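## Task

Put the red card into some other pocket of the card stand that is empty. Any other cards in the stand must end in their original pockets, and the stand must be upright with its entire base resting on the table.

## Robot and tools

Robot: two arms, left_arm and right_arm, each a six-joint arm with a two-finger parallel gripper and a wrist camera. Cameras are cam_high (fixed, 896x504), cam_left_wrist and cam_right_wrist (both 896x504). A camera stand is bolted behind the arms.

Frames. The scene frame has its origin at table-top height, midway between the nominal arm bases, with +z up and +x pointing out over the table; left_arm is on the +y side. Image left and right do not match arm names. Each arm's gripper position, orientation, velocity and targets are given and commanded in that arm's own base frame. Calibrated bases in the scene frame: left_arm at (+0.006, +0.284, +0.004) m, quat_wxyz (+1.000, 0, 0, -0.005); right_arm at (-0.036, -0.356, +0.049) m, quat_wxyz (+1.000, 0, 0, -0.011). The table and the fixed camera use the scene frame. The fingers point along the gripper's +z axis and close along its y axis. end_effector_position is the point between the finger pads, roughly 1 cm short of the tips. Reported poses may be off by a few centimetres, more at long reach.

The row. Every motion argument is built from rows of 16 numbers, one list covering both arms: left_arm x, y, z, qw, qx, qy, qz, opening, then right_arm in the same order. x, y, z are an absolute gripper position in metres and the quaternion an absolute orientation (w first), both in that arm's base frame, so each half is a pose, not an offset. Opening runs from -1 (closed) to +1 (fully open, 0.093 m). Always fill both halves; to keep an arm still, resend its pose from the last result and the opening it should keep. Resend the same quaternion every row to hold orientation rather than copying a drifted reading. A 0 opening is a real command.

execute_actions(actions, cameras): actions is a list of up to 15 actions; each action is a list of up to 15 rows, one per 1/30 s step, and a short action repeats its last row. Each action's target must lie within 0.6 m of the gripper's current position along each gripper axis, or it is refused for both arms; a badly formed action, or a first action failing this test against the last reported state, refuses the whole call. Images return only for an empty actions list or if cameras names them (["all"], [] or names).

move(target, speed, blend, opening_speed, grip_force, blocking, cameras): target is one 16-number row or a list of up to 15 rows; each arm follows a straight path to it from its Hand target, with no 0.6 m limit. speed is path top speed in m/s, 0.002 to 2.9, default 0.25 (rotation up to twice that in rad/s); one value or one per target. blend, in metres, rounds corners in a list; 0 stops at each. opening_speed sets how fast openings change per second on the -1..+1 scale, at least 0.2. grip_force is per-pad force in newtons, 10 to 50, one number or one per arm; it persists and lower values close slowly. blocking=false returns after about 0.5 s while the move continues; a new move replaces a running one. Paths ignore obstacles and the other arm; grippers lag and can overshoot, especially with a straight arm. Avoid routing near an arm's own base. Total path time caps at 10 s.

wait(seconds 0 to 10), stop() to brake a running move, zoom_image(camera, region [x0,y0,x1,y1] pixels, at most 504 each side) on the newest image, read_manual(section) for licence text only, finished_scene(scene) to end the scene irreversibly.

Results. Each gives per arm end_effector_position, end_effector_quat_wxyz, Hand target (where the arm is being driven, possibly short of your command, so resend the rest), Tool commands, grip_measured (motor position on the opening scale), Joint positions (last entry is finger opening in metres), Joint torques (wrapping at ±28 N m on joints 1 to 3), joint velocities (or 'within noise'), and MOTOR HOT or fault lines. move adds a 'move:' line: done (within 10 mm and 2 degrees), off_target, moving, held or fault, plus limits such as paced or held. Done does not mean contact or no contact.

Gripping. Pads meet at about -0.94; an object of width w mm sits near -0.94 + 0.0208 w. Command about 0.24 below that for full force; keep sending it to hold; release with a value well above it. Readings may be up to 0.02 high.

Cautions. Orientation commands are clipped to 40 degrees from the current one per step; check pose after each move and correct tilt. Small moves may fail or go sideways. Do not let the arms, grippers or wrist cameras touch each other, do not strike fixed things, and do not drop or release moving parts or push hard. Nothing may end up off the table. Keep the stand upright. Holding loads or stretched poses heats motors; at 85 °C the arm folds and idles. Time keeps running while you think.

Each tool is called by a JSON object that holds its "api" and its "payload".

## Session

{"api": "execute_actions", "payload": {"actions": []}}

Scene clock: 0.00 s.
left_arm: end_effector_position=(+0.3992, +0.0229, +0.0943) grip_measured=+1.000 end_effector_quat_wxyz=(+0.596, -0.025, +0.803, +0.003) | right_arm: end_effector_position=(+0.3704, -0.0055, +0.0590) grip_measured=+1.000 end_effector_quat_wxyz=(+0.518, -0.003, +0.854, -0.041)
Joint positions: left_arm=[0.071 1.617 0.374 0.949 0.033 -0.017 0.093] | right_arm=[0.025 1.538 0.336 0.723 0.088 -0.036 0.093]
Joint velocities: within noise
Joint torques (N m): no reading
Heat: left arm: 41 °C; right arm: 35 °C.
Hand target: left_arm +0.4026, +0.0232, +0.1036; +0.607, -0.025, +0.794, +0.004 | right_arm +0.3727, -0.0054, +0.0629; +0.523, -0.003, +0.851, -0.040
Tool commands: left_gripper/opening=+1.0 right_gripper/opening=+1.0

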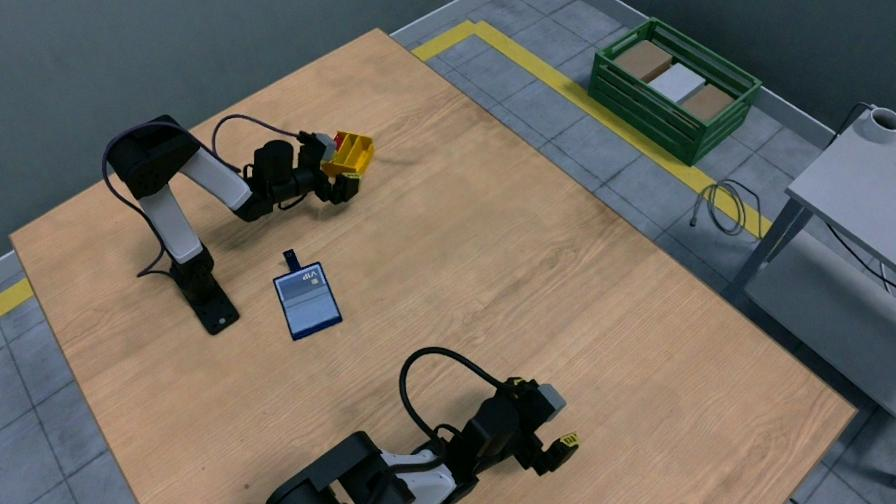

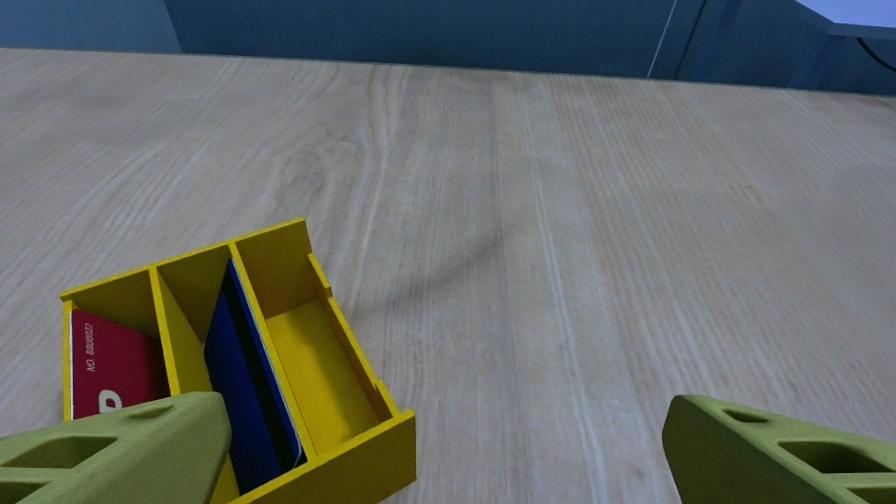

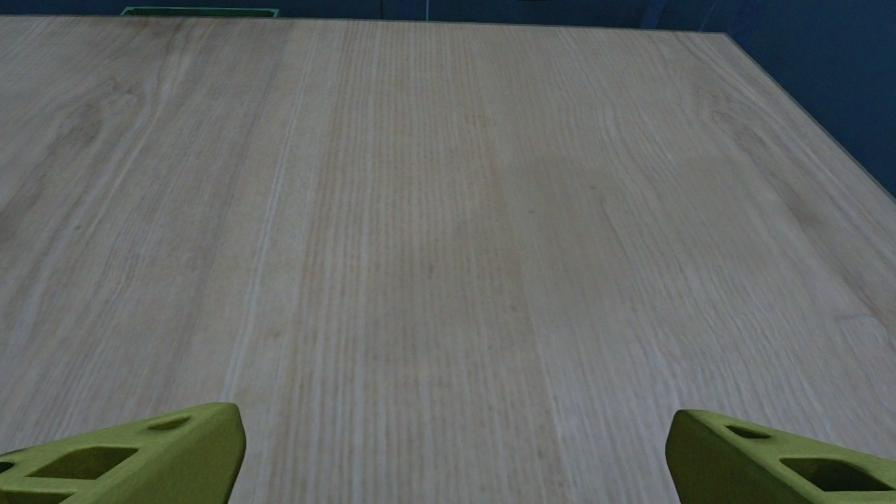

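{"api": "zoom_image", "payload": {"camera": "cam_left_wrist", "region": [0, 180, 480, 504]}}

{"api": "zoom_image", "payload": {"camera": "cam_high", "region": [280, 100, 420, 230]}}

Scaled by 1.050 from the camera's 896x504 image, which has a finer 1280x720 frame.

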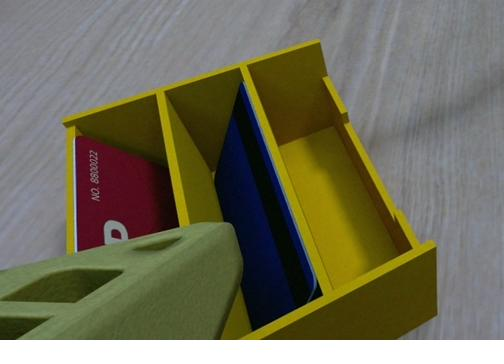

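Scaled by 3.600 from the camera's 896x504 image, which has a finer 1280x720 frame.

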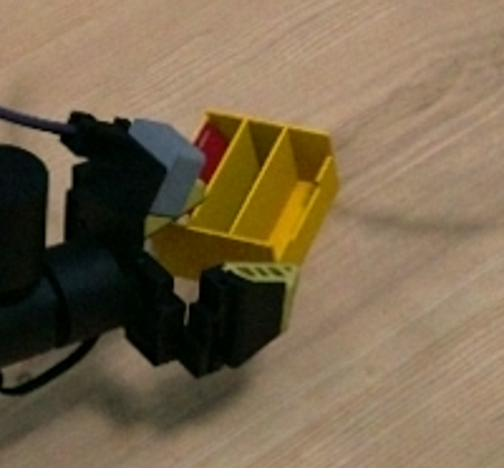

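{"api": "move", "payload": {"target": [[0.37, 0.023, 0.22, 0.5, 0, 0.866, 0, 1, 0.3727, -0.0054, 0.0629, 0.523, -0.003, 0.851, -0.04, 1],[0.33, 0.05, 0.30, 0.259, 0, 0.966, 0, 1, 0.3727, -0.0054, 0.0629, 0.523, -0.003, 0.851, -0.04, 1]], "cameras": ["all"]}}

Scene clock: 26.80 s.
left_arm: end_effector_position=(+0.3265, +0.0468, +0.2944) grip_measured=+1.000 end_effector_quat_wxyz=(+0.252, -0.003, +0.968, -0.005) | right_arm: end_effector_position=(+0.3704, -0.0055, +0.0590) grip_measured=+1.000 end_effector_quat_wxyz=(+0.518, -0.003, +0.854, -0.041)
Joint positions: left_arm=[0.194 1.485 1.785 -1.371 0.102 0.162 0.093] | right_arm=[0.025 1.538 0.336 0.723 0.088 -0.036 0.093]
Joint torques (N m): left_arm=[0.79 -4.98 7.05 1.28 0.1 0.2] | right_arm=[0.14 -4.53 5.19 2.11 -0.02 0.02]
Heat: left arm: 44 °C; right arm: 42 °C.
Hand target: left_arm +0.3298, +0.0500, +0.2999; +0.259, +0.000, +0.966, +0.000 | right_arm +0.3727, -0.0054, +0.0629; +0.523, -0.003, +0.851, -0.040
Off the commanded pose: left_arm 0.007 m, 1 deg | right_arm 0.005 m, 1 deg.
move: done

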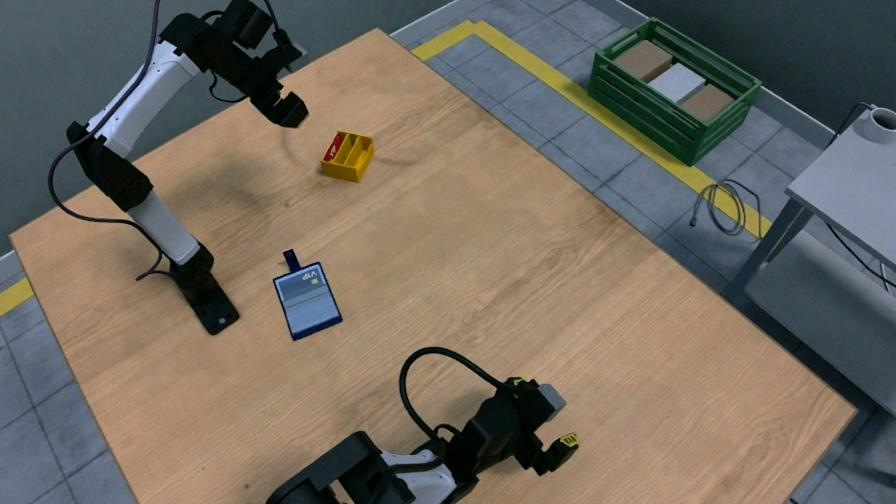

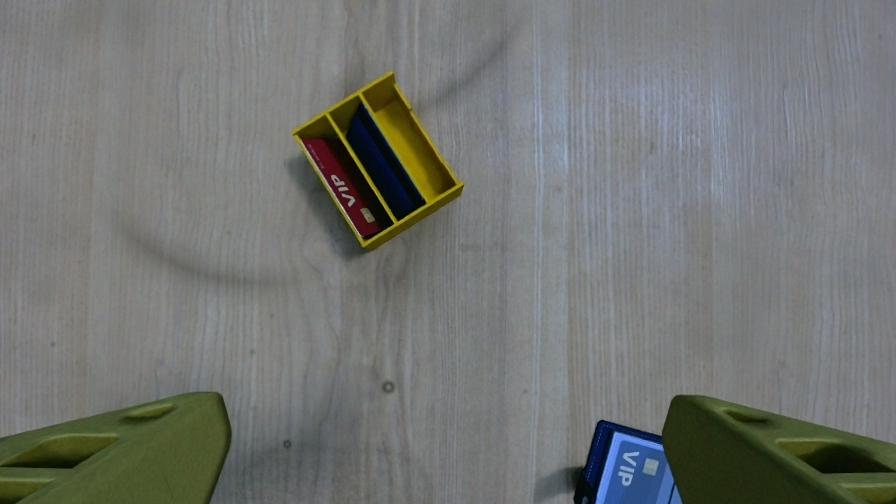

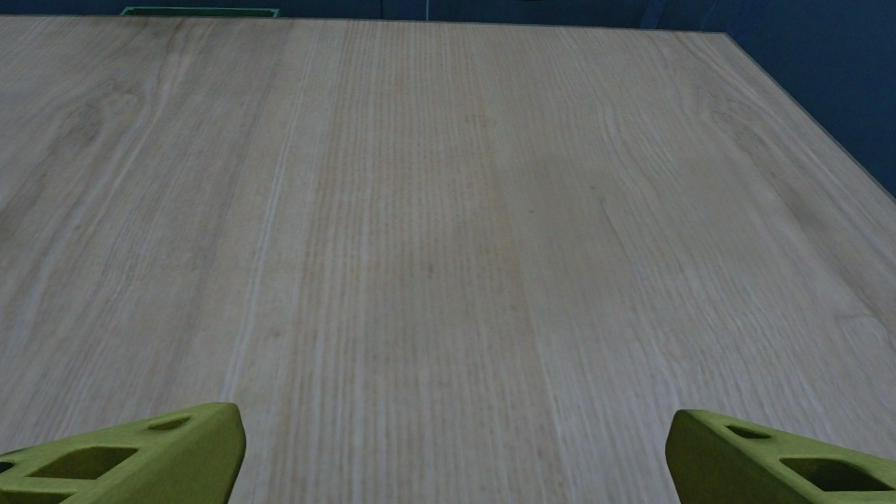

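{"api": "zoom_image", "payload": {"camera": "cam_left_wrist", "region": [270, 50, 490, 270]}}

{"api": "zoom_image", "payload": {"camera": "cam_high", "region": [300, 115, 400, 195]}}

Scaled by 2.291 from the camera's 896x504 image, which has a finer 1280x720 frame.

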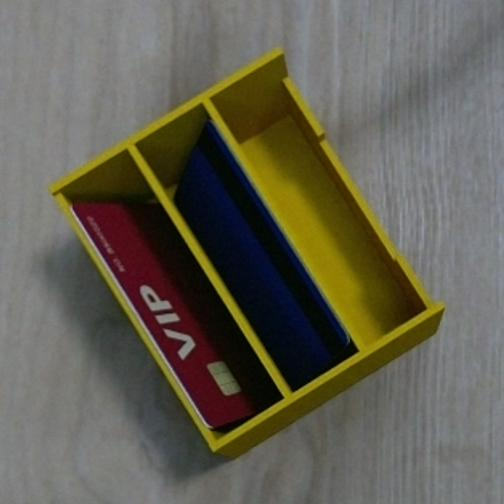

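Scaled by 5.040 from the camera's 896x504 image, which has a finer 1280x720 frame.

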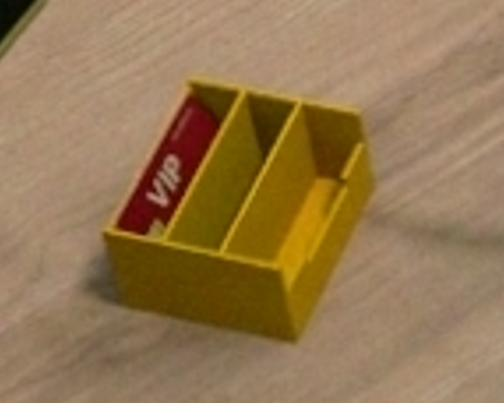

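{"api": "move", "payload": {"target": [0.329, 0.0215, 0.12, 0.5514, -0.2258, 0.7875, 0.1581, 1, 0.3727, -0.0054, 0.0629, 0.523, -0.003, 0.851, -0.04, 1], "cameras": ["cam_left_wrist"]}}

Scene clock: 91.23 s.
left_arm: end_effector_position=(+0.3291, +0.0217, +0.1208) grip_measured=+1.000 end_effector_quat_wxyz=(+0.548, -0.225, +0.791, +0.156) | right_arm: end_effector_position=(+0.3704, -0.0055, +0.0590) grip_measured=+1.000 end_effector_quat_wxyz=(+0.518, -0.003, +0.854, -0.041)
Joint positions: left_arm=[-0.304 1.243 0.382 0.34 -0.787 -0.386 0.093] | right_arm=[0.025 1.538 0.336 0.723 0.088 -0.036 0.093]
Joint torques (N m): left_arm=[-0.27 -2.99 4.67 2.05 -0.4 0.05] | right_arm=[0.13 -4.59 5.16 2.1 -0.01 0.01]
Heat: left arm: 46 °C; right arm: 48 °C.
Hand target: left_arm +0.3289, +0.0215, +0.1200; +0.551, -0.226, +0.788, +0.158 | right_arm +0.3727, -0.0054, +0.0629; +0.523, -0.003, +0.851, -0.040
Off the commanded pose: left_arm 0.001 m, 1 deg | right_arm 0.005 m, 1 deg.
move: done
Images, in order (width x height): cam_left_wrist 896x504.

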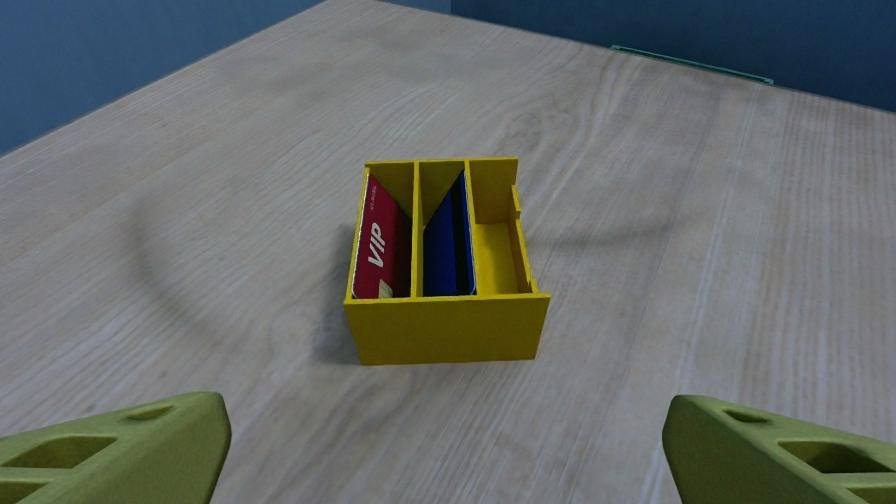

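{"api": "zoom_image", "payload": {"camera": "cam_left_wrist", "region": [330, 140, 570, 380]}}

Scaled by 2.100 from the camera's 896x504 image, which has a finer 1280x720 frame.

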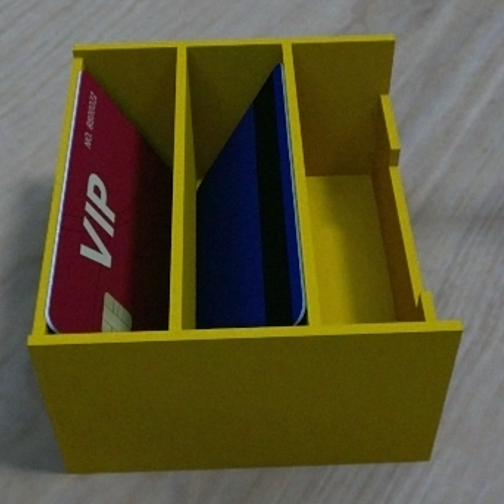

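{"api": "move", "payload": {"target": [[0.35, 0.08, 0.18, 0.2488, -0.2662, 0.9285, 0.0713, -0.11, 0.3727, -0.0054, 0.0629, 0.523, -0.003, 0.851, -0.04, 1],[0.429, 0.144, 0.12, 0.0838, -0.2746, 0.9577, 0.0240, -0.11, 0.3727, -0.0054, 0.0629, 0.523, -0.003, 0.851, -0.04, 1]], "cameras": ["cam_high","cam_left_wrist"]}}

Scene clock: 168.77 s.
left_arm: end_effector_position=(+0.4240, +0.1427, +0.1189) grip_measured=-0.108 end_effector_quat_wxyz=(+0.080, -0.280, +0.956, +0.027) | right_arm: end_effector_position=(+0.3704, -0.0055, +0.0590) grip_measured=+1.000 end_effector_quat_wxyz=(+0.518, -0.003, +0.854, -0.041)
Joint positions: left_arm=[0.306 2.115 1.949 -1.243 -0.05 -0.259 0.04] | right_arm=[0.025 1.538 0.336 0.723 0.088 -0.036 0.093]
Joint torques (N m): left_arm=[0.47 -10.85 7.19 0.59 0.09 0.17] | right_arm=[0.09 -4.6 5.16 2.1 -0.01 0.02]
Heat: left arm: 45 °C; right arm: 52 °C.
Hand target: left_arm +0.4288, +0.1440, +0.1200; +0.084, -0.275, +0.958, +0.024 | right_arm +0.3727, -0.0054, +0.0629; +0.523, -0.003, +0.851, -0.040
Off the commanded pose: left_arm 0.005 m, 1 deg | right_arm 0.005 m, 1 deg.
move: done
Images, in order (width x height): cam_high 896x504, cam_left_wrist 896x504.

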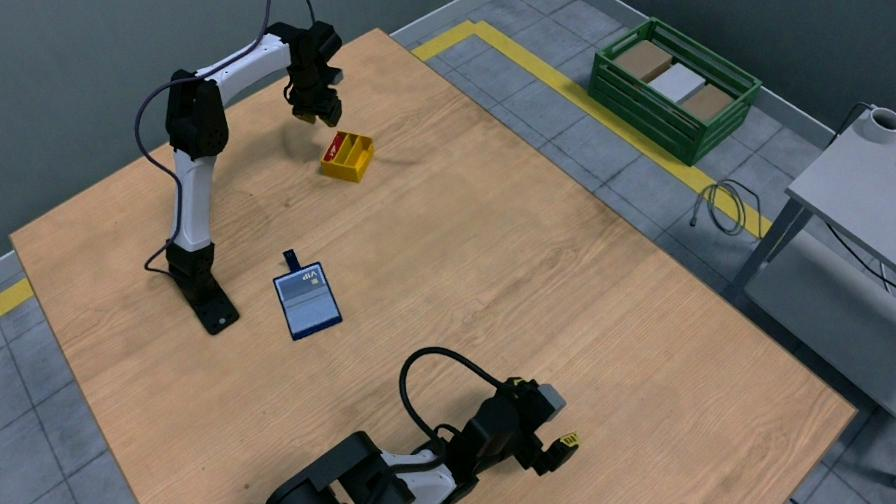

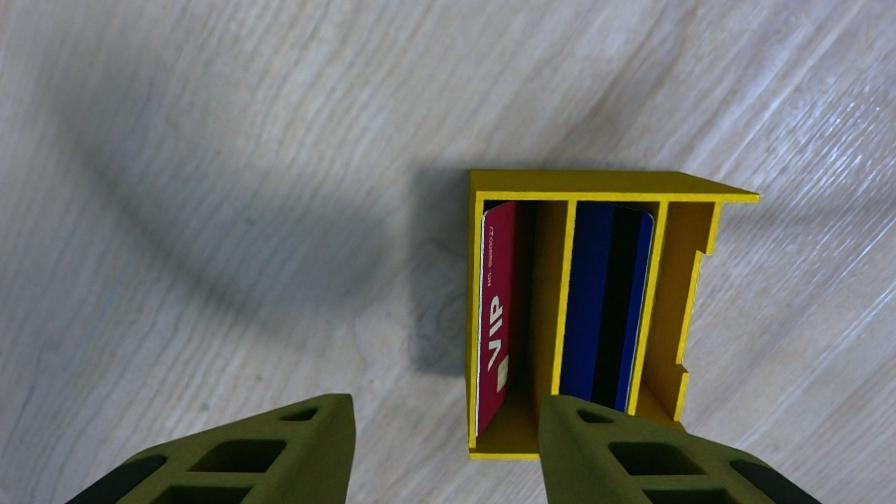

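{"api": "zoom_image", "payload": {"camera": "cam_left_wrist", "region": [450, 160, 770, 480]}}

Scaled by 1.575 from the camera's 896x504 image, which has a finer 1280x720 frame.

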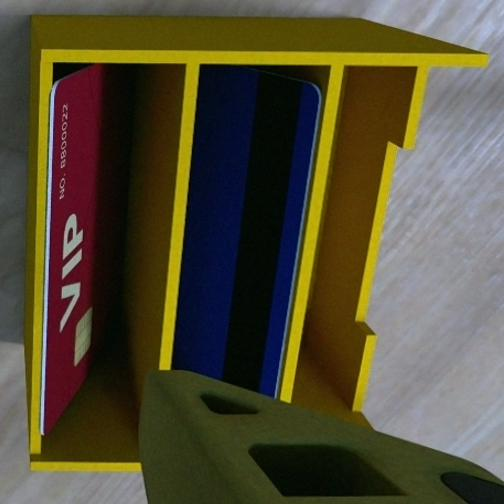

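{"api": "move", "payload": {"target": [[0.421, 0.139, 0.085, 0, -0.2756, 0.9613, 0, -0.11, 0.3727, -0.0054, 0.0629, 0.523, -0.003, 0.851, -0.04, 1],[0.421, 0.139, 0.069, 0, -0.2756, 0.9613, 0, -0.11, 0.3727, -0.0054, 0.0629, 0.523, -0.003, 0.851, -0.04, 1]], "speed": 0.1, "cameras": ["cam_high","cam_left_wrist"]}}

Scene clock: 229.07 s.
left_arm: end_effector_position=(+0.4192, +0.1367, +0.0756) grip_measured=-0.108 end_effector_quat_wxyz=(+0.001, -0.278, +0.961, +0.004) | right_arm: end_effector_position=(+0.3704, -0.0055, +0.0590) grip_measured=+1.000 end_effector_quat_wxyz=(+0.518, -0.003, +0.854, -0.041)
Joint positions: left_arm=[0.312 2.261 2.024 -1.332 -0.007 -0.251 0.04] | right_arm=[0.025 1.538 0.336 0.723 0.088 -0.036 0.093]
Joint torques (N m): left_arm=[0.77 -11.7 4.89 0.43 0.11 0.16] | right_arm=[0.09 -4.62 5.23 2.11 -0.01 0.02]
Heat: left arm: 48 °C; right arm: 54 °C.
Hand target: left_arm +0.4210, +0.1389, +0.0690; +0.000, -0.275, +0.961, +0.000 | right_arm +0.3727, -0.0054, +0.0629; +0.523, -0.003, +0.851, -0.040
Off the commanded pose: left_arm 0.007 m, 1 deg | right_arm 0.005 m, 1 deg.
move: done
Images, in order (width x height): cam_high 896x504, cam_left_wrist 896x504.

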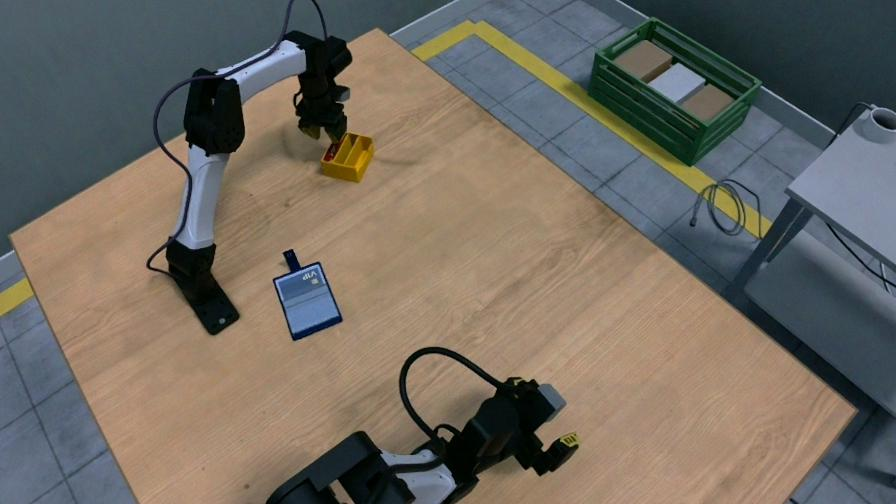

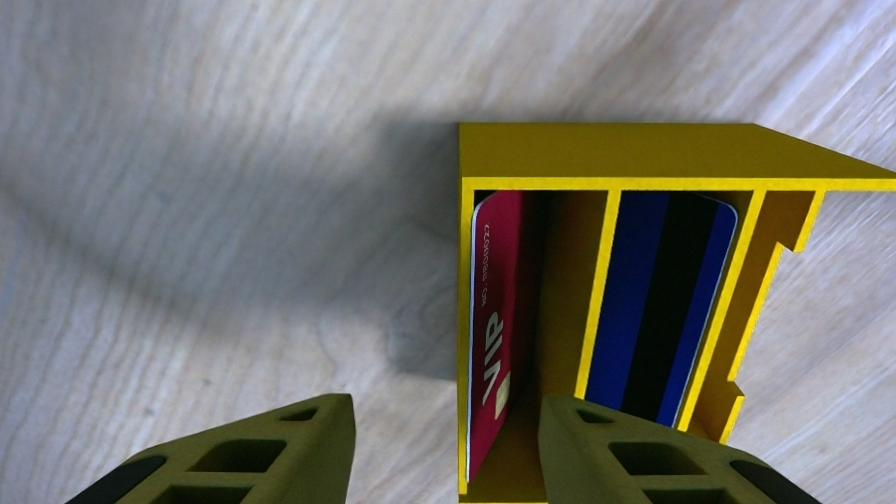

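{"api": "move", "payload": {"target": [[0.4178, 0.1441, 0.064, 0, -0.2756, 0.9613, 0, -0.11, 0.3727, -0.0054, 0.0629, 0.523, -0.003, 0.851, -0.04, 1]], "speed": 0.05, "cameras": ["cam_left_wrist"]}}

Scene clock: 247.87 s.
left_arm: end_effector_position=(+0.4163, +0.1418, +0.0685) grip_measured=-0.108 end_effector_quat_wxyz=(-0.001, -0.278, +0.961, +0.003) | right_arm: end_effector_position=(+0.3704, -0.0055, +0.0590) grip_measured=+1.000 end_effector_quat_wxyz=(+0.518, -0.003, +0.854, -0.041)
Joint positions: left_arm=[0.326 2.261 1.996 -1.308 -0.007 -0.238 0.04] | right_arm=[0.025 1.538 0.336 0.723 0.088 -0.036 0.093]
Joint torques (N m): left_arm=[0.79 -12.26 4.71 0.43 0.12 0.17] | right_arm=[0.17 -4.57 5.15 2.11 -0.03 0.01]
Heat: left arm: 48 °C; right arm: 55 °C.
Hand target: left_arm +0.4177, +0.1440, +0.0640; +0.000, -0.276, +0.961, +0.000 | right_arm +0.3727, -0.0054, +0.0629; +0.523, -0.003, +0.851, -0.040
Off the commanded pose: left_arm 0.005 m, 1 deg | right_arm 0.005 m, 1 deg.
move: done
Images, in order (width x height): cam_left_wrist 896x504.

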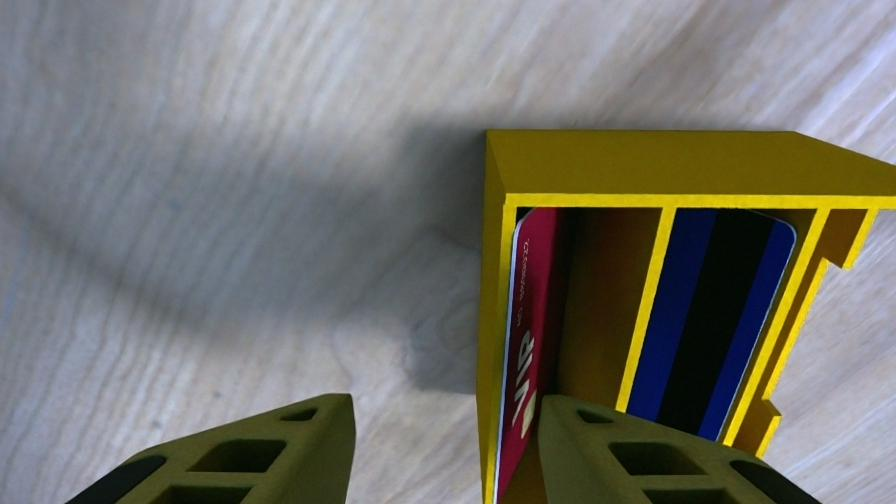

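{"api": "move", "payload": {"target": [[0.4178, 0.1441, 0.054, 0, -0.2756, 0.9613, 0, -0.11, 0.3727, -0.0054, 0.0629, 0.523, -0.003, 0.851, -0.04, 1]], "speed": 0.05, "cameras": ["cam_left_wrist"]}}

Scene clock: 260.30 s.
left_arm: end_effector_position=(+0.4165, +0.1419, +0.0596) grip_measured=-0.108 end_effector_quat_wxyz=(+0.000, -0.278, +0.961, +0.004) | right_arm: end_effector_position=(+0.3704, -0.0055, +0.0590) grip_measured=+1.000 end_effector_quat_wxyz=(+0.518, -0.003, +0.854, -0.041)
Joint positions: left_arm=[0.326 2.261 1.961 -1.27 -0.007 -0.238 0.04] | right_arm=[0.025 1.538 0.336 0.723 0.088 -0.036 0.093]
Joint torques (N m): left_arm=[0.88 -11.99 4.74 0.43 0.11 0.16] | right_arm=[0.23 -4.59 5.22 2.1 -0.01 0.03]
Heat: left arm: 48 °C; right arm: 55 °C.
Hand target: left_arm +0.4177, +0.1440, +0.0540; +0.000, -0.276, +0.961, +0.000 | right_arm +0.3727, -0.0054, +0.0629; +0.523, -0.003, +0.851, -0.040
Off the commanded pose: left_arm 0.006 m, 1 deg | right_arm 0.005 m, 1 deg.
move: done
Images, in order (width x height): cam_left_wrist 896x504.

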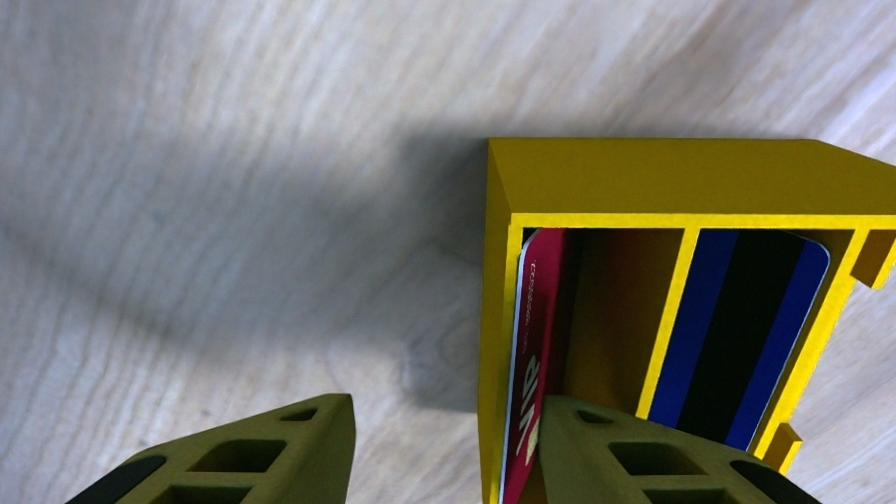

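{"api": "move", "payload": {"target": [[0.4178, 0.1441, 0.041, 0, -0.2756, 0.9613, 0, -0.11, 0.3727, -0.0054, 0.0629, 0.523, -0.003, 0.851, -0.04, 1]], "speed": 0.04, "cameras": ["cam_left_wrist"]}}

Scene clock: 272.20 s.
left_arm: end_effector_position=(+0.4168, +0.1420, +0.0488) grip_measured=-0.108 end_effector_quat_wxyz=(+0.003, -0.278, +0.961, +0.004) | right_arm: end_effector_position=(+0.3704, -0.0055, +0.0590) grip_measured=+1.000 end_effector_quat_wxyz=(+0.518, -0.003, +0.854, -0.041)
Joint positions: left_arm=[0.326 2.261 1.918 -1.222 -0.007 -0.238 0.04] | right_arm=[0.025 1.538 0.336 0.723 0.088 -0.036 0.093]
Joint torques (N m): left_arm=[0.85 -11.47 4.71 0.43 0.11 0.18] | right_arm=[0.1 -4.63 5.22 2.11 -0.01 0.02]
Heat: left arm: 49 °C; right arm: 56 °C.
Hand target: left_arm +0.4176, +0.1440, +0.0410; +0.000, -0.276, +0.961, +0.000 | right_arm +0.3727, -0.0054, +0.0629; +0.523, -0.003, +0.851, -0.040
Off the commanded pose: left_arm 0.008 m, 1 deg | right_arm 0.005 m, 1 deg.
move: done
Images, in order (width x height): cam_left_wrist 896x504.

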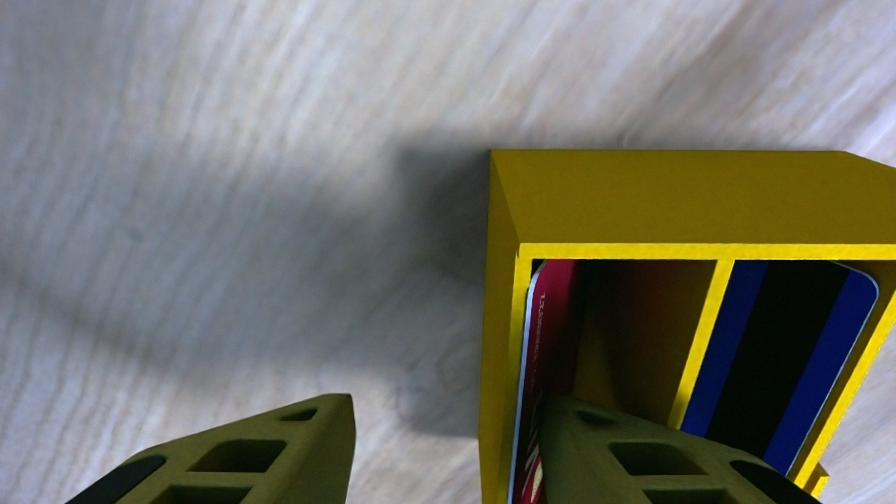

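{"api": "move", "payload": {"target": [[0.4176, 0.1445, 0.036, 0, -0.2756, 0.9613, 0, -0.11, 0.3727, -0.0054, 0.0629, 0.523, -0.003, 0.851, -0.04, 1]], "speed": 0.04, "cameras": ["cam_left_wrist"]}}

Scene clock: 278.53 s.
left_arm: end_effector_position=(+0.4173, +0.1409, +0.0466) grip_measured=-0.108 end_effector_quat_wxyz=(+0.003, -0.277, +0.961, +0.000) | right_arm: end_effector_position=(+0.3704, -0.0055, +0.0590) grip_measured=+1.000 end_effector_quat_wxyz=(+0.518, -0.003, +0.854, -0.041)
Joint positions: left_arm=[0.326 2.261 1.909 -1.212 0 -0.236 0.04] | right_arm=[0.025 1.538 0.336 0.723 0.088 -0.036 0.093]
Joint torques (N m): left_arm=[0.9 -11.3 4.16 0.53 0 0.15] | right_arm=[0.16 -4.57 5.2 2.1 0 0.01]
Heat: left arm: 49 °C; right arm: 56 °C.
Hand target: left_arm +0.4173, +0.1444, +0.0360; +0.000, -0.276, +0.961, +0.000 | right_arm +0.3727, -0.0054, +0.0629; +0.523, -0.003, +0.851, -0.040
Off the commanded pose: left_arm 0.011 m, 0 deg | right_arm 0.005 m, 1 deg.
move: off_target (left_arm)
Images, in order (width x height): cam_left_wrist 896x504.

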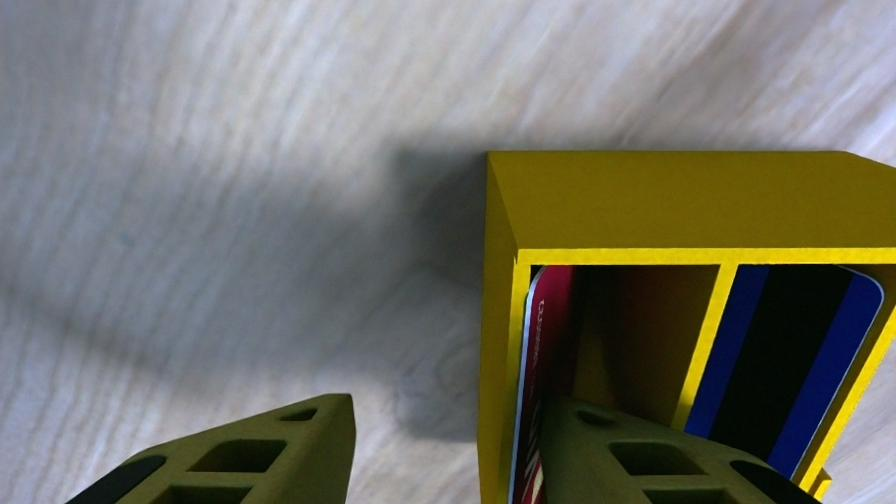

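{"api": "move", "payload": {"target": [[0.4150, 0.1488, 0.036, 0, -0.2756, 0.9613, 0, -0.11, 0.3727, -0.0054, 0.0629, 0.523, -0.003, 0.851, -0.04, 1]], "speed": 0.03, "cameras": ["cam_left_wrist"]}}

Scene clock: 289.17 s.
left_arm: end_effector_position=(+0.4162, +0.1443, +0.0460) grip_measured=-0.108 end_effector_quat_wxyz=(+0.004, -0.278, +0.961, -0.004) | right_arm: end_effector_position=(+0.3704, -0.0055, +0.0590) grip_measured=+1.000 end_effector_quat_wxyz=(+0.518, -0.003, +0.854, -0.041)
Joint positions: left_arm=[0.337 2.261 1.907 -1.209 0.009 -0.226 0.04] | right_arm=[0.025 1.538 0.336 0.723 0.088 -0.036 0.093]
Joint torques (N m): left_arm=[0.88 -11.69 3.85 0.53 -0.06 0.16] | right_arm=[0.09 -4.57 5.22 2.11 -0.01 0.02]
Heat: left arm: 49 °C; right arm: 56 °C.
Hand target: left_arm +0.4147, +0.1487, +0.0361; +0.000, -0.276, +0.961, +0.000 | right_arm +0.3727, -0.0054, +0.0629; +0.523, -0.003, +0.851, -0.040
Off the commanded pose: left_arm 0.011 m, 1 deg | right_arm 0.005 m, 1 deg.
move: off_target (left_arm)
Images, in order (width x height): cam_left_wrist 896x504.

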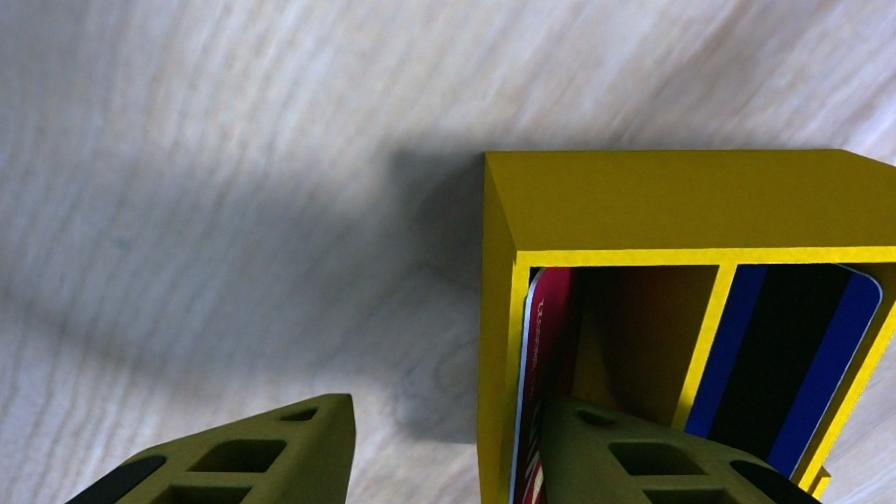

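{"api": "move", "payload": {"target": [[0.4145, 0.1497, 0.046, 0, -0.2756, 0.9613, 0, -0.11, 0.3727, -0.0054, 0.0629, 0.523, -0.003, 0.851, -0.04, 1]], "speed": 0.03, "cameras": ["cam_left_wrist"]}}

Scene clock: 317.47 s.
left_arm: end_effector_position=(+0.4162, +0.1442, +0.0462) grip_measured=-0.108 end_effector_quat_wxyz=(+0.004, -0.277, +0.961, -0.004) | right_arm: end_effector_position=(+0.3704, -0.0055, +0.0590) grip_measured=+1.000 end_effector_quat_wxyz=(+0.518, -0.003, +0.854, -0.041)
Joint positions: left_arm=[0.337 2.261 1.908 -1.21 0.009 -0.224 0.04] | right_arm=[0.025 1.538 0.336 0.723 0.088 -0.036 0.093]
Joint torques (N m): left_arm=[1.17 -12.29 6.05 0.18 -0.07 0.16] | right_arm=[0.17 -4.57 5.22 2.1 -0.01 0.02]
Heat: left arm: 50 °C; right arm: 57 °C.
Hand target: left_arm +0.4145, +0.1497, +0.0459; +0.000, -0.276, +0.961, +0.000 | right_arm +0.3727, -0.0054, +0.0629; +0.523, -0.003, +0.851, -0.040
Off the commanded pose: left_arm 0.006 m, 1 deg | right_arm 0.005 m, 1 deg.
move: done
Images, in order (width x height): cam_left_wrist 896x504.

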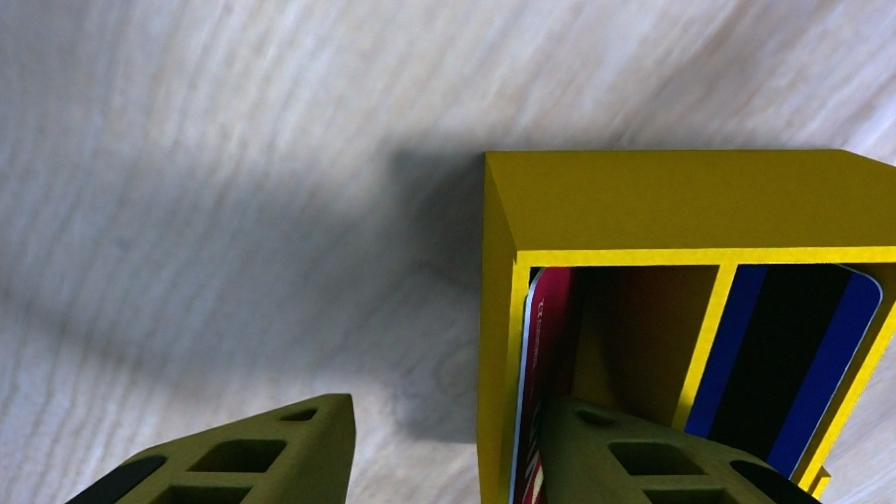

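{"api": "move", "payload": {"target": [[0.4145, 0.1497, 0.054, 0, -0.2756, 0.9613, 0, -0.11, 0.3727, -0.0054, 0.0629, 0.523, -0.003, 0.851, -0.04, 1]], "speed": 0.03, "cameras": ["cam_left_wrist"]}}

Scene clock: 323.37 s.
left_arm: end_effector_position=(+0.4120, +0.1438, +0.0498) grip_measured=-0.108 end_effector_quat_wxyz=(-0.005, -0.278, +0.961, -0.005) | right_arm: end_effector_position=(+0.3704, -0.0055, +0.0590) grip_measured=+1.000 end_effector_quat_wxyz=(+0.518, -0.003, +0.854, -0.041)
Joint positions: left_arm=[0.339 2.261 1.922 -1.243 0.009 -0.224 0.04] | right_arm=[0.025 1.538 0.336 0.723 0.088 -0.036 0.093]
Joint torques (N m): left_arm=[0.88 -12.62 6.94 0.2 -0.08 0.14] | right_arm=[0.12 -4.56 5.24 2.1 -0.02 0.03]
Heat: left arm: 51 °C; right arm: 57 °C.
Hand target: left_arm +0.4145, +0.1496, +0.0540; +0.000, -0.276, +0.961, +0.000 | right_arm +0.3727, -0.0054, +0.0629; +0.523, -0.003, +0.851, -0.040
Off the commanded pose: left_arm 0.008 m, 1 deg | right_arm 0.005 m, 1 deg.
move: done
Images, in order (width x height): cam_left_wrist 896x504.

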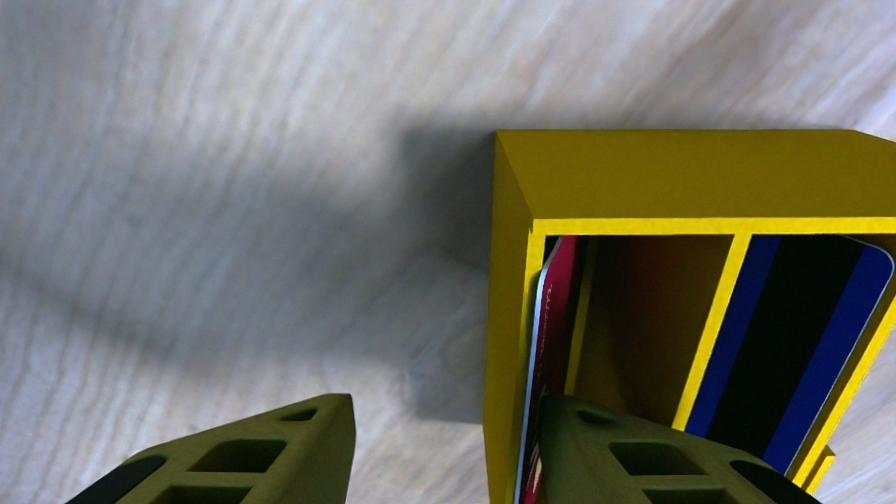

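{"api": "zoom_image", "payload": {"camera": "cam_left_wrist", "region": [470, 200, 770, 504]}}

Scaled by 1.658 from the camera's 896x504 image, which has a finer 1280x720 frame.

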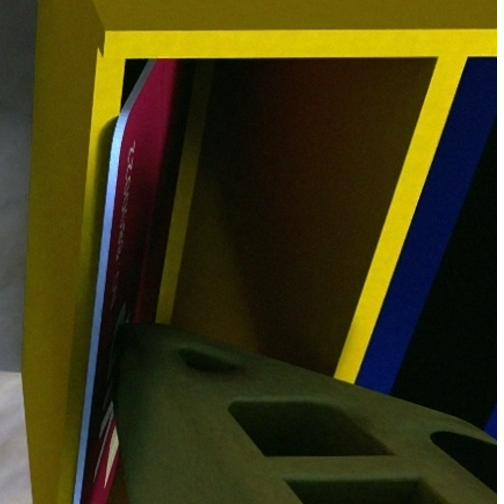

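{"api": "move", "payload": {"target": [[0.4145, 0.1497, 0.058, 0, -0.2756, 0.9613, 0, -0.11, 0.3727, -0.0054, 0.0629, 0.523, -0.003, 0.851, -0.04, 1]], "speed": 0.03, "cameras": ["cam_left_wrist"]}}

{"api": "zoom_image", "payload": {"camera": "cam_left_wrist", "region": [470, 200, 770, 504]}}

Scene clock: 340.50 s.
left_arm: end_effector_position=(+0.4112, +0.1435, +0.0531) grip_measured=-0.108 end_effector_quat_wxyz=(-0.008, -0.278, +0.961, -0.005) | right_arm: end_effector_position=(+0.3704, -0.0055, +0.0590) grip_measured=+1.000 end_effector_quat_wxyz=(+0.518, -0.003, +0.854, -0.041)
Joint positions: left_arm=[0.339 2.261 1.935 -1.261 0.009 -0.224 0.04] | right_arm=[0.025 1.538 0.336 0.723 0.088 -0.036 0.093]
Joint torques (N m): left_arm=[0.91 -12.81 6.95 0.2 -0.08 0.16] | right_arm=[0.12 -4.63 5.22 2.1 -0.02 0.02]
Heat: left arm: 52 °C; right arm: 57 °C.
Hand target: left_arm +0.4143, +0.1495, +0.0579; +0.000, -0.276, +0.961, +0.000 | right_arm +0.3727, -0.0054, +0.0629; +0.523, -0.003, +0.851, -0.040
Off the commanded pose: left_arm 0.009 m, 1 deg | right_arm 0.005 m, 1 deg.
move: done
Images, in order (width x height): cam_left_wrist 896x504.

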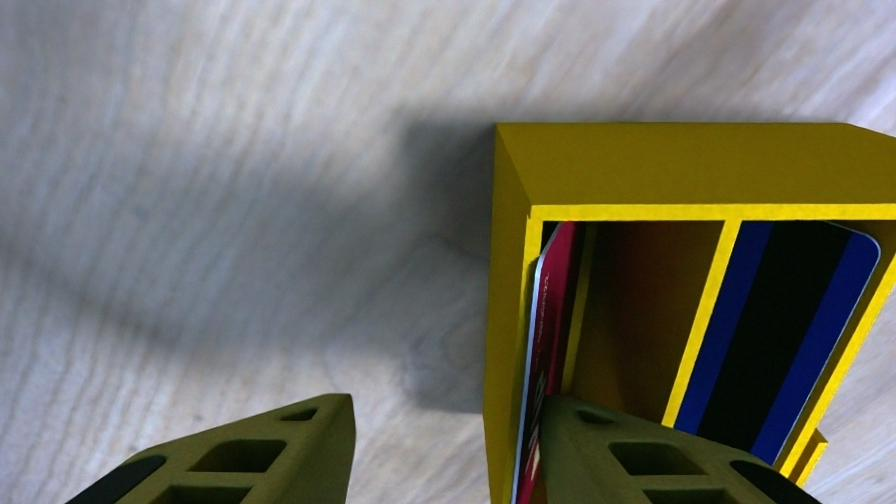

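Scaled by 1.658 from the camera's 896x504 image, which has a finer 1280x720 frame.

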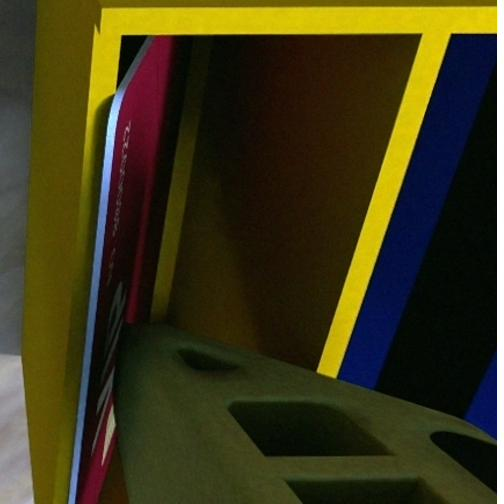

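{"api": "move", "payload": {"target": [[0.4171, 0.1455, 0.055, 0, -0.2756, 0.9613, 0, -0.11, 0.3727, -0.0054, 0.0629, 0.523, -0.003, 0.851, -0.04, 1],[0.4171, 0.1455, 0.040, 0, -0.2756, 0.9613, 0, -0.11, 0.3727, -0.0054, 0.0629, 0.523, -0.003, 0.851, -0.04, 1]], "speed": 0.03, "cameras": ["cam_left_wrist"]}}

{"api": "zoom_image", "payload": {"camera": "cam_left_wrist", "region": [470, 200, 770, 504]}}

Scene clock: 374.23 s.
left_arm: end_effector_position=(+0.4158, +0.1452, +0.0481) grip_measured=-0.108 end_effector_quat_wxyz=(+0.003, -0.278, +0.961, -0.004) | right_arm: end_effector_position=(+0.3704, -0.0055, +0.0590) grip_measured=+1.000 end_effector_quat_wxyz=(+0.518, -0.003, +0.854, -0.041)
Joint positions: left_arm=[0.339 2.261 1.915 -1.219 0.009 -0.224 0.04] | right_arm=[0.025 1.538 0.336 0.723 0.088 -0.036 0.093]
Joint torques (N m): left_arm=[-0.13 -11.59 4.52 0.45 -0.07 0.06] | right_arm=[0.1 -4.56 5.18 2.13 0 0]
Heat: left arm: 53 °C; right arm: 58 °C.
Hand target: left_arm +0.4169, +0.1453, +0.0400; +0.000, -0.276, +0.961, +0.000 | right_arm +0.3727, -0.0054, +0.0629; +0.523, -0.003, +0.851, -0.040
Off the commanded pose: left_arm 0.008 m, 1 deg | right_arm 0.005 m, 1 deg.
move: done
Images, in order (width x height): cam_left_wrist 896x504.

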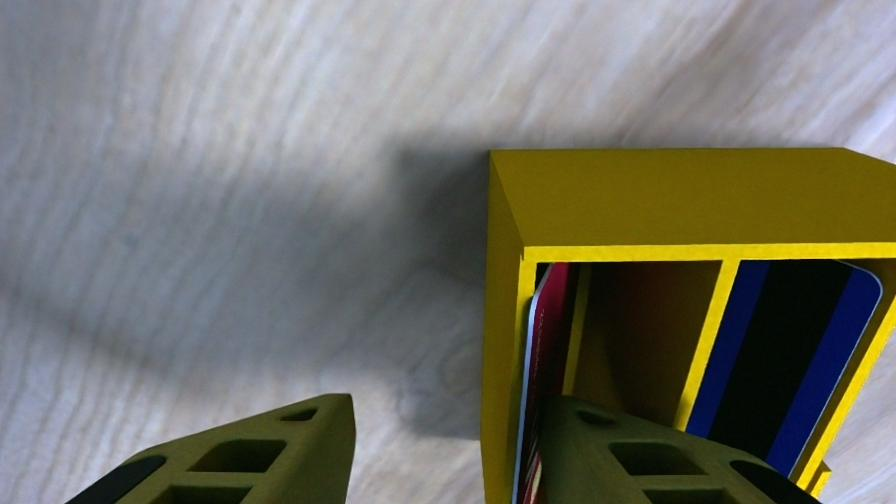

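Scaled by 1.658 from the camera's 896x504 image, which has a finer 1280x720 frame.

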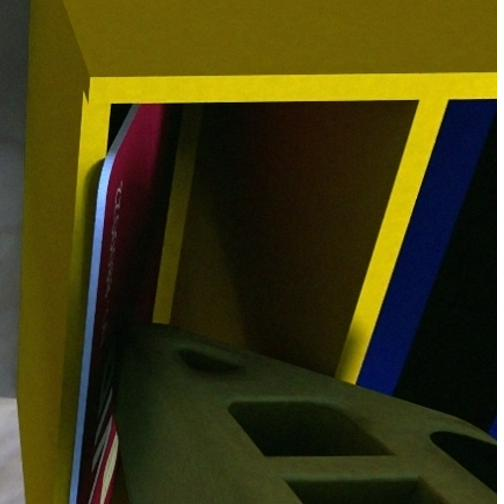

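{"api": "move", "payload": {"target": [[0.4140, 0.1505, 0.041, 0, -0.2756, 0.9613, 0, -0.11, 0.3727, -0.0054, 0.0629, 0.523, -0.003, 0.851, -0.04, 1],[0.4140, 0.1505, 0.060, 0, -0.2756, 0.9613, 0, -0.11, 0.3727, -0.0054, 0.0629, 0.523, -0.003, 0.851, -0.04, 1]], "speed": 0.03, "cameras": ["cam_left_wrist"]}}

{"api": "zoom_image", "payload": {"camera": "cam_left_wrist", "region": [470, 200, 770, 504]}}

Scene clock: 386.70 s.
left_arm: end_effector_position=(+0.4107, +0.1446, +0.0546) grip_measured=-0.108 end_effector_quat_wxyz=(-0.008, -0.278, +0.960, -0.005) | right_arm: end_effector_position=(+0.3704, -0.0055, +0.0590) grip_measured=+1.000 end_effector_quat_wxyz=(+0.518, -0.003, +0.854, -0.041)
Joint positions: left_arm=[0.342 2.261 1.941 -1.267 0.009 -0.222 0.04] | right_arm=[0.025 1.538 0.336 0.723 0.088 -0.036 0.093]
Joint torques (N m): left_arm=[0.84 -12.93 6.79 0.23 -0.07 0.16] | right_arm=[0.17 -4.53 5.22 2.1 -0.01 -0.01]
Heat: left arm: 53 °C; right arm: 58 °C.
Hand target: left_arm +0.4139, +0.1504, +0.0600; +0.000, -0.276, +0.961, +0.000 | right_arm +0.3727, -0.0054, +0.0629; +0.523, -0.003, +0.851, -0.040
Off the commanded pose: left_arm 0.009 m, 1 deg | right_arm 0.005 m, 1 deg.
move: done
Images, in order (width x height): cam_left_wrist 896x504.

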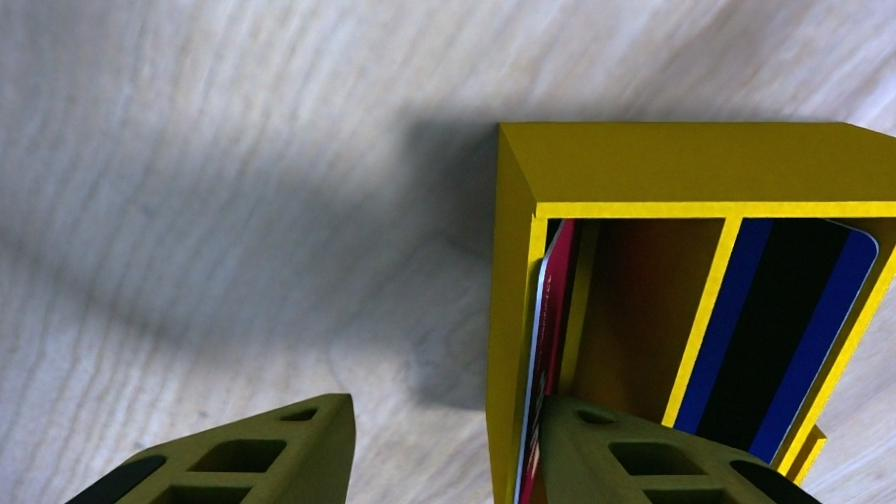

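Scaled by 1.658 from the camera's 896x504 image, which has a finer 1280x720 frame.

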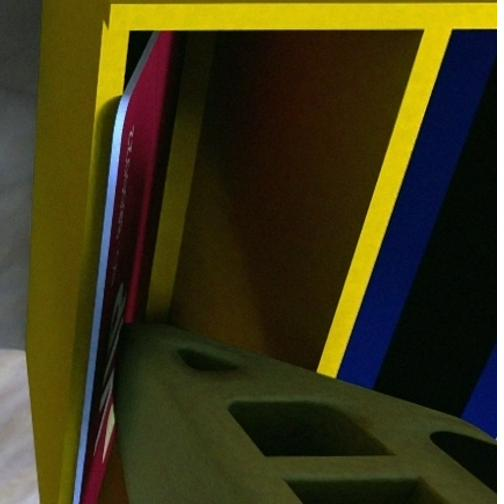

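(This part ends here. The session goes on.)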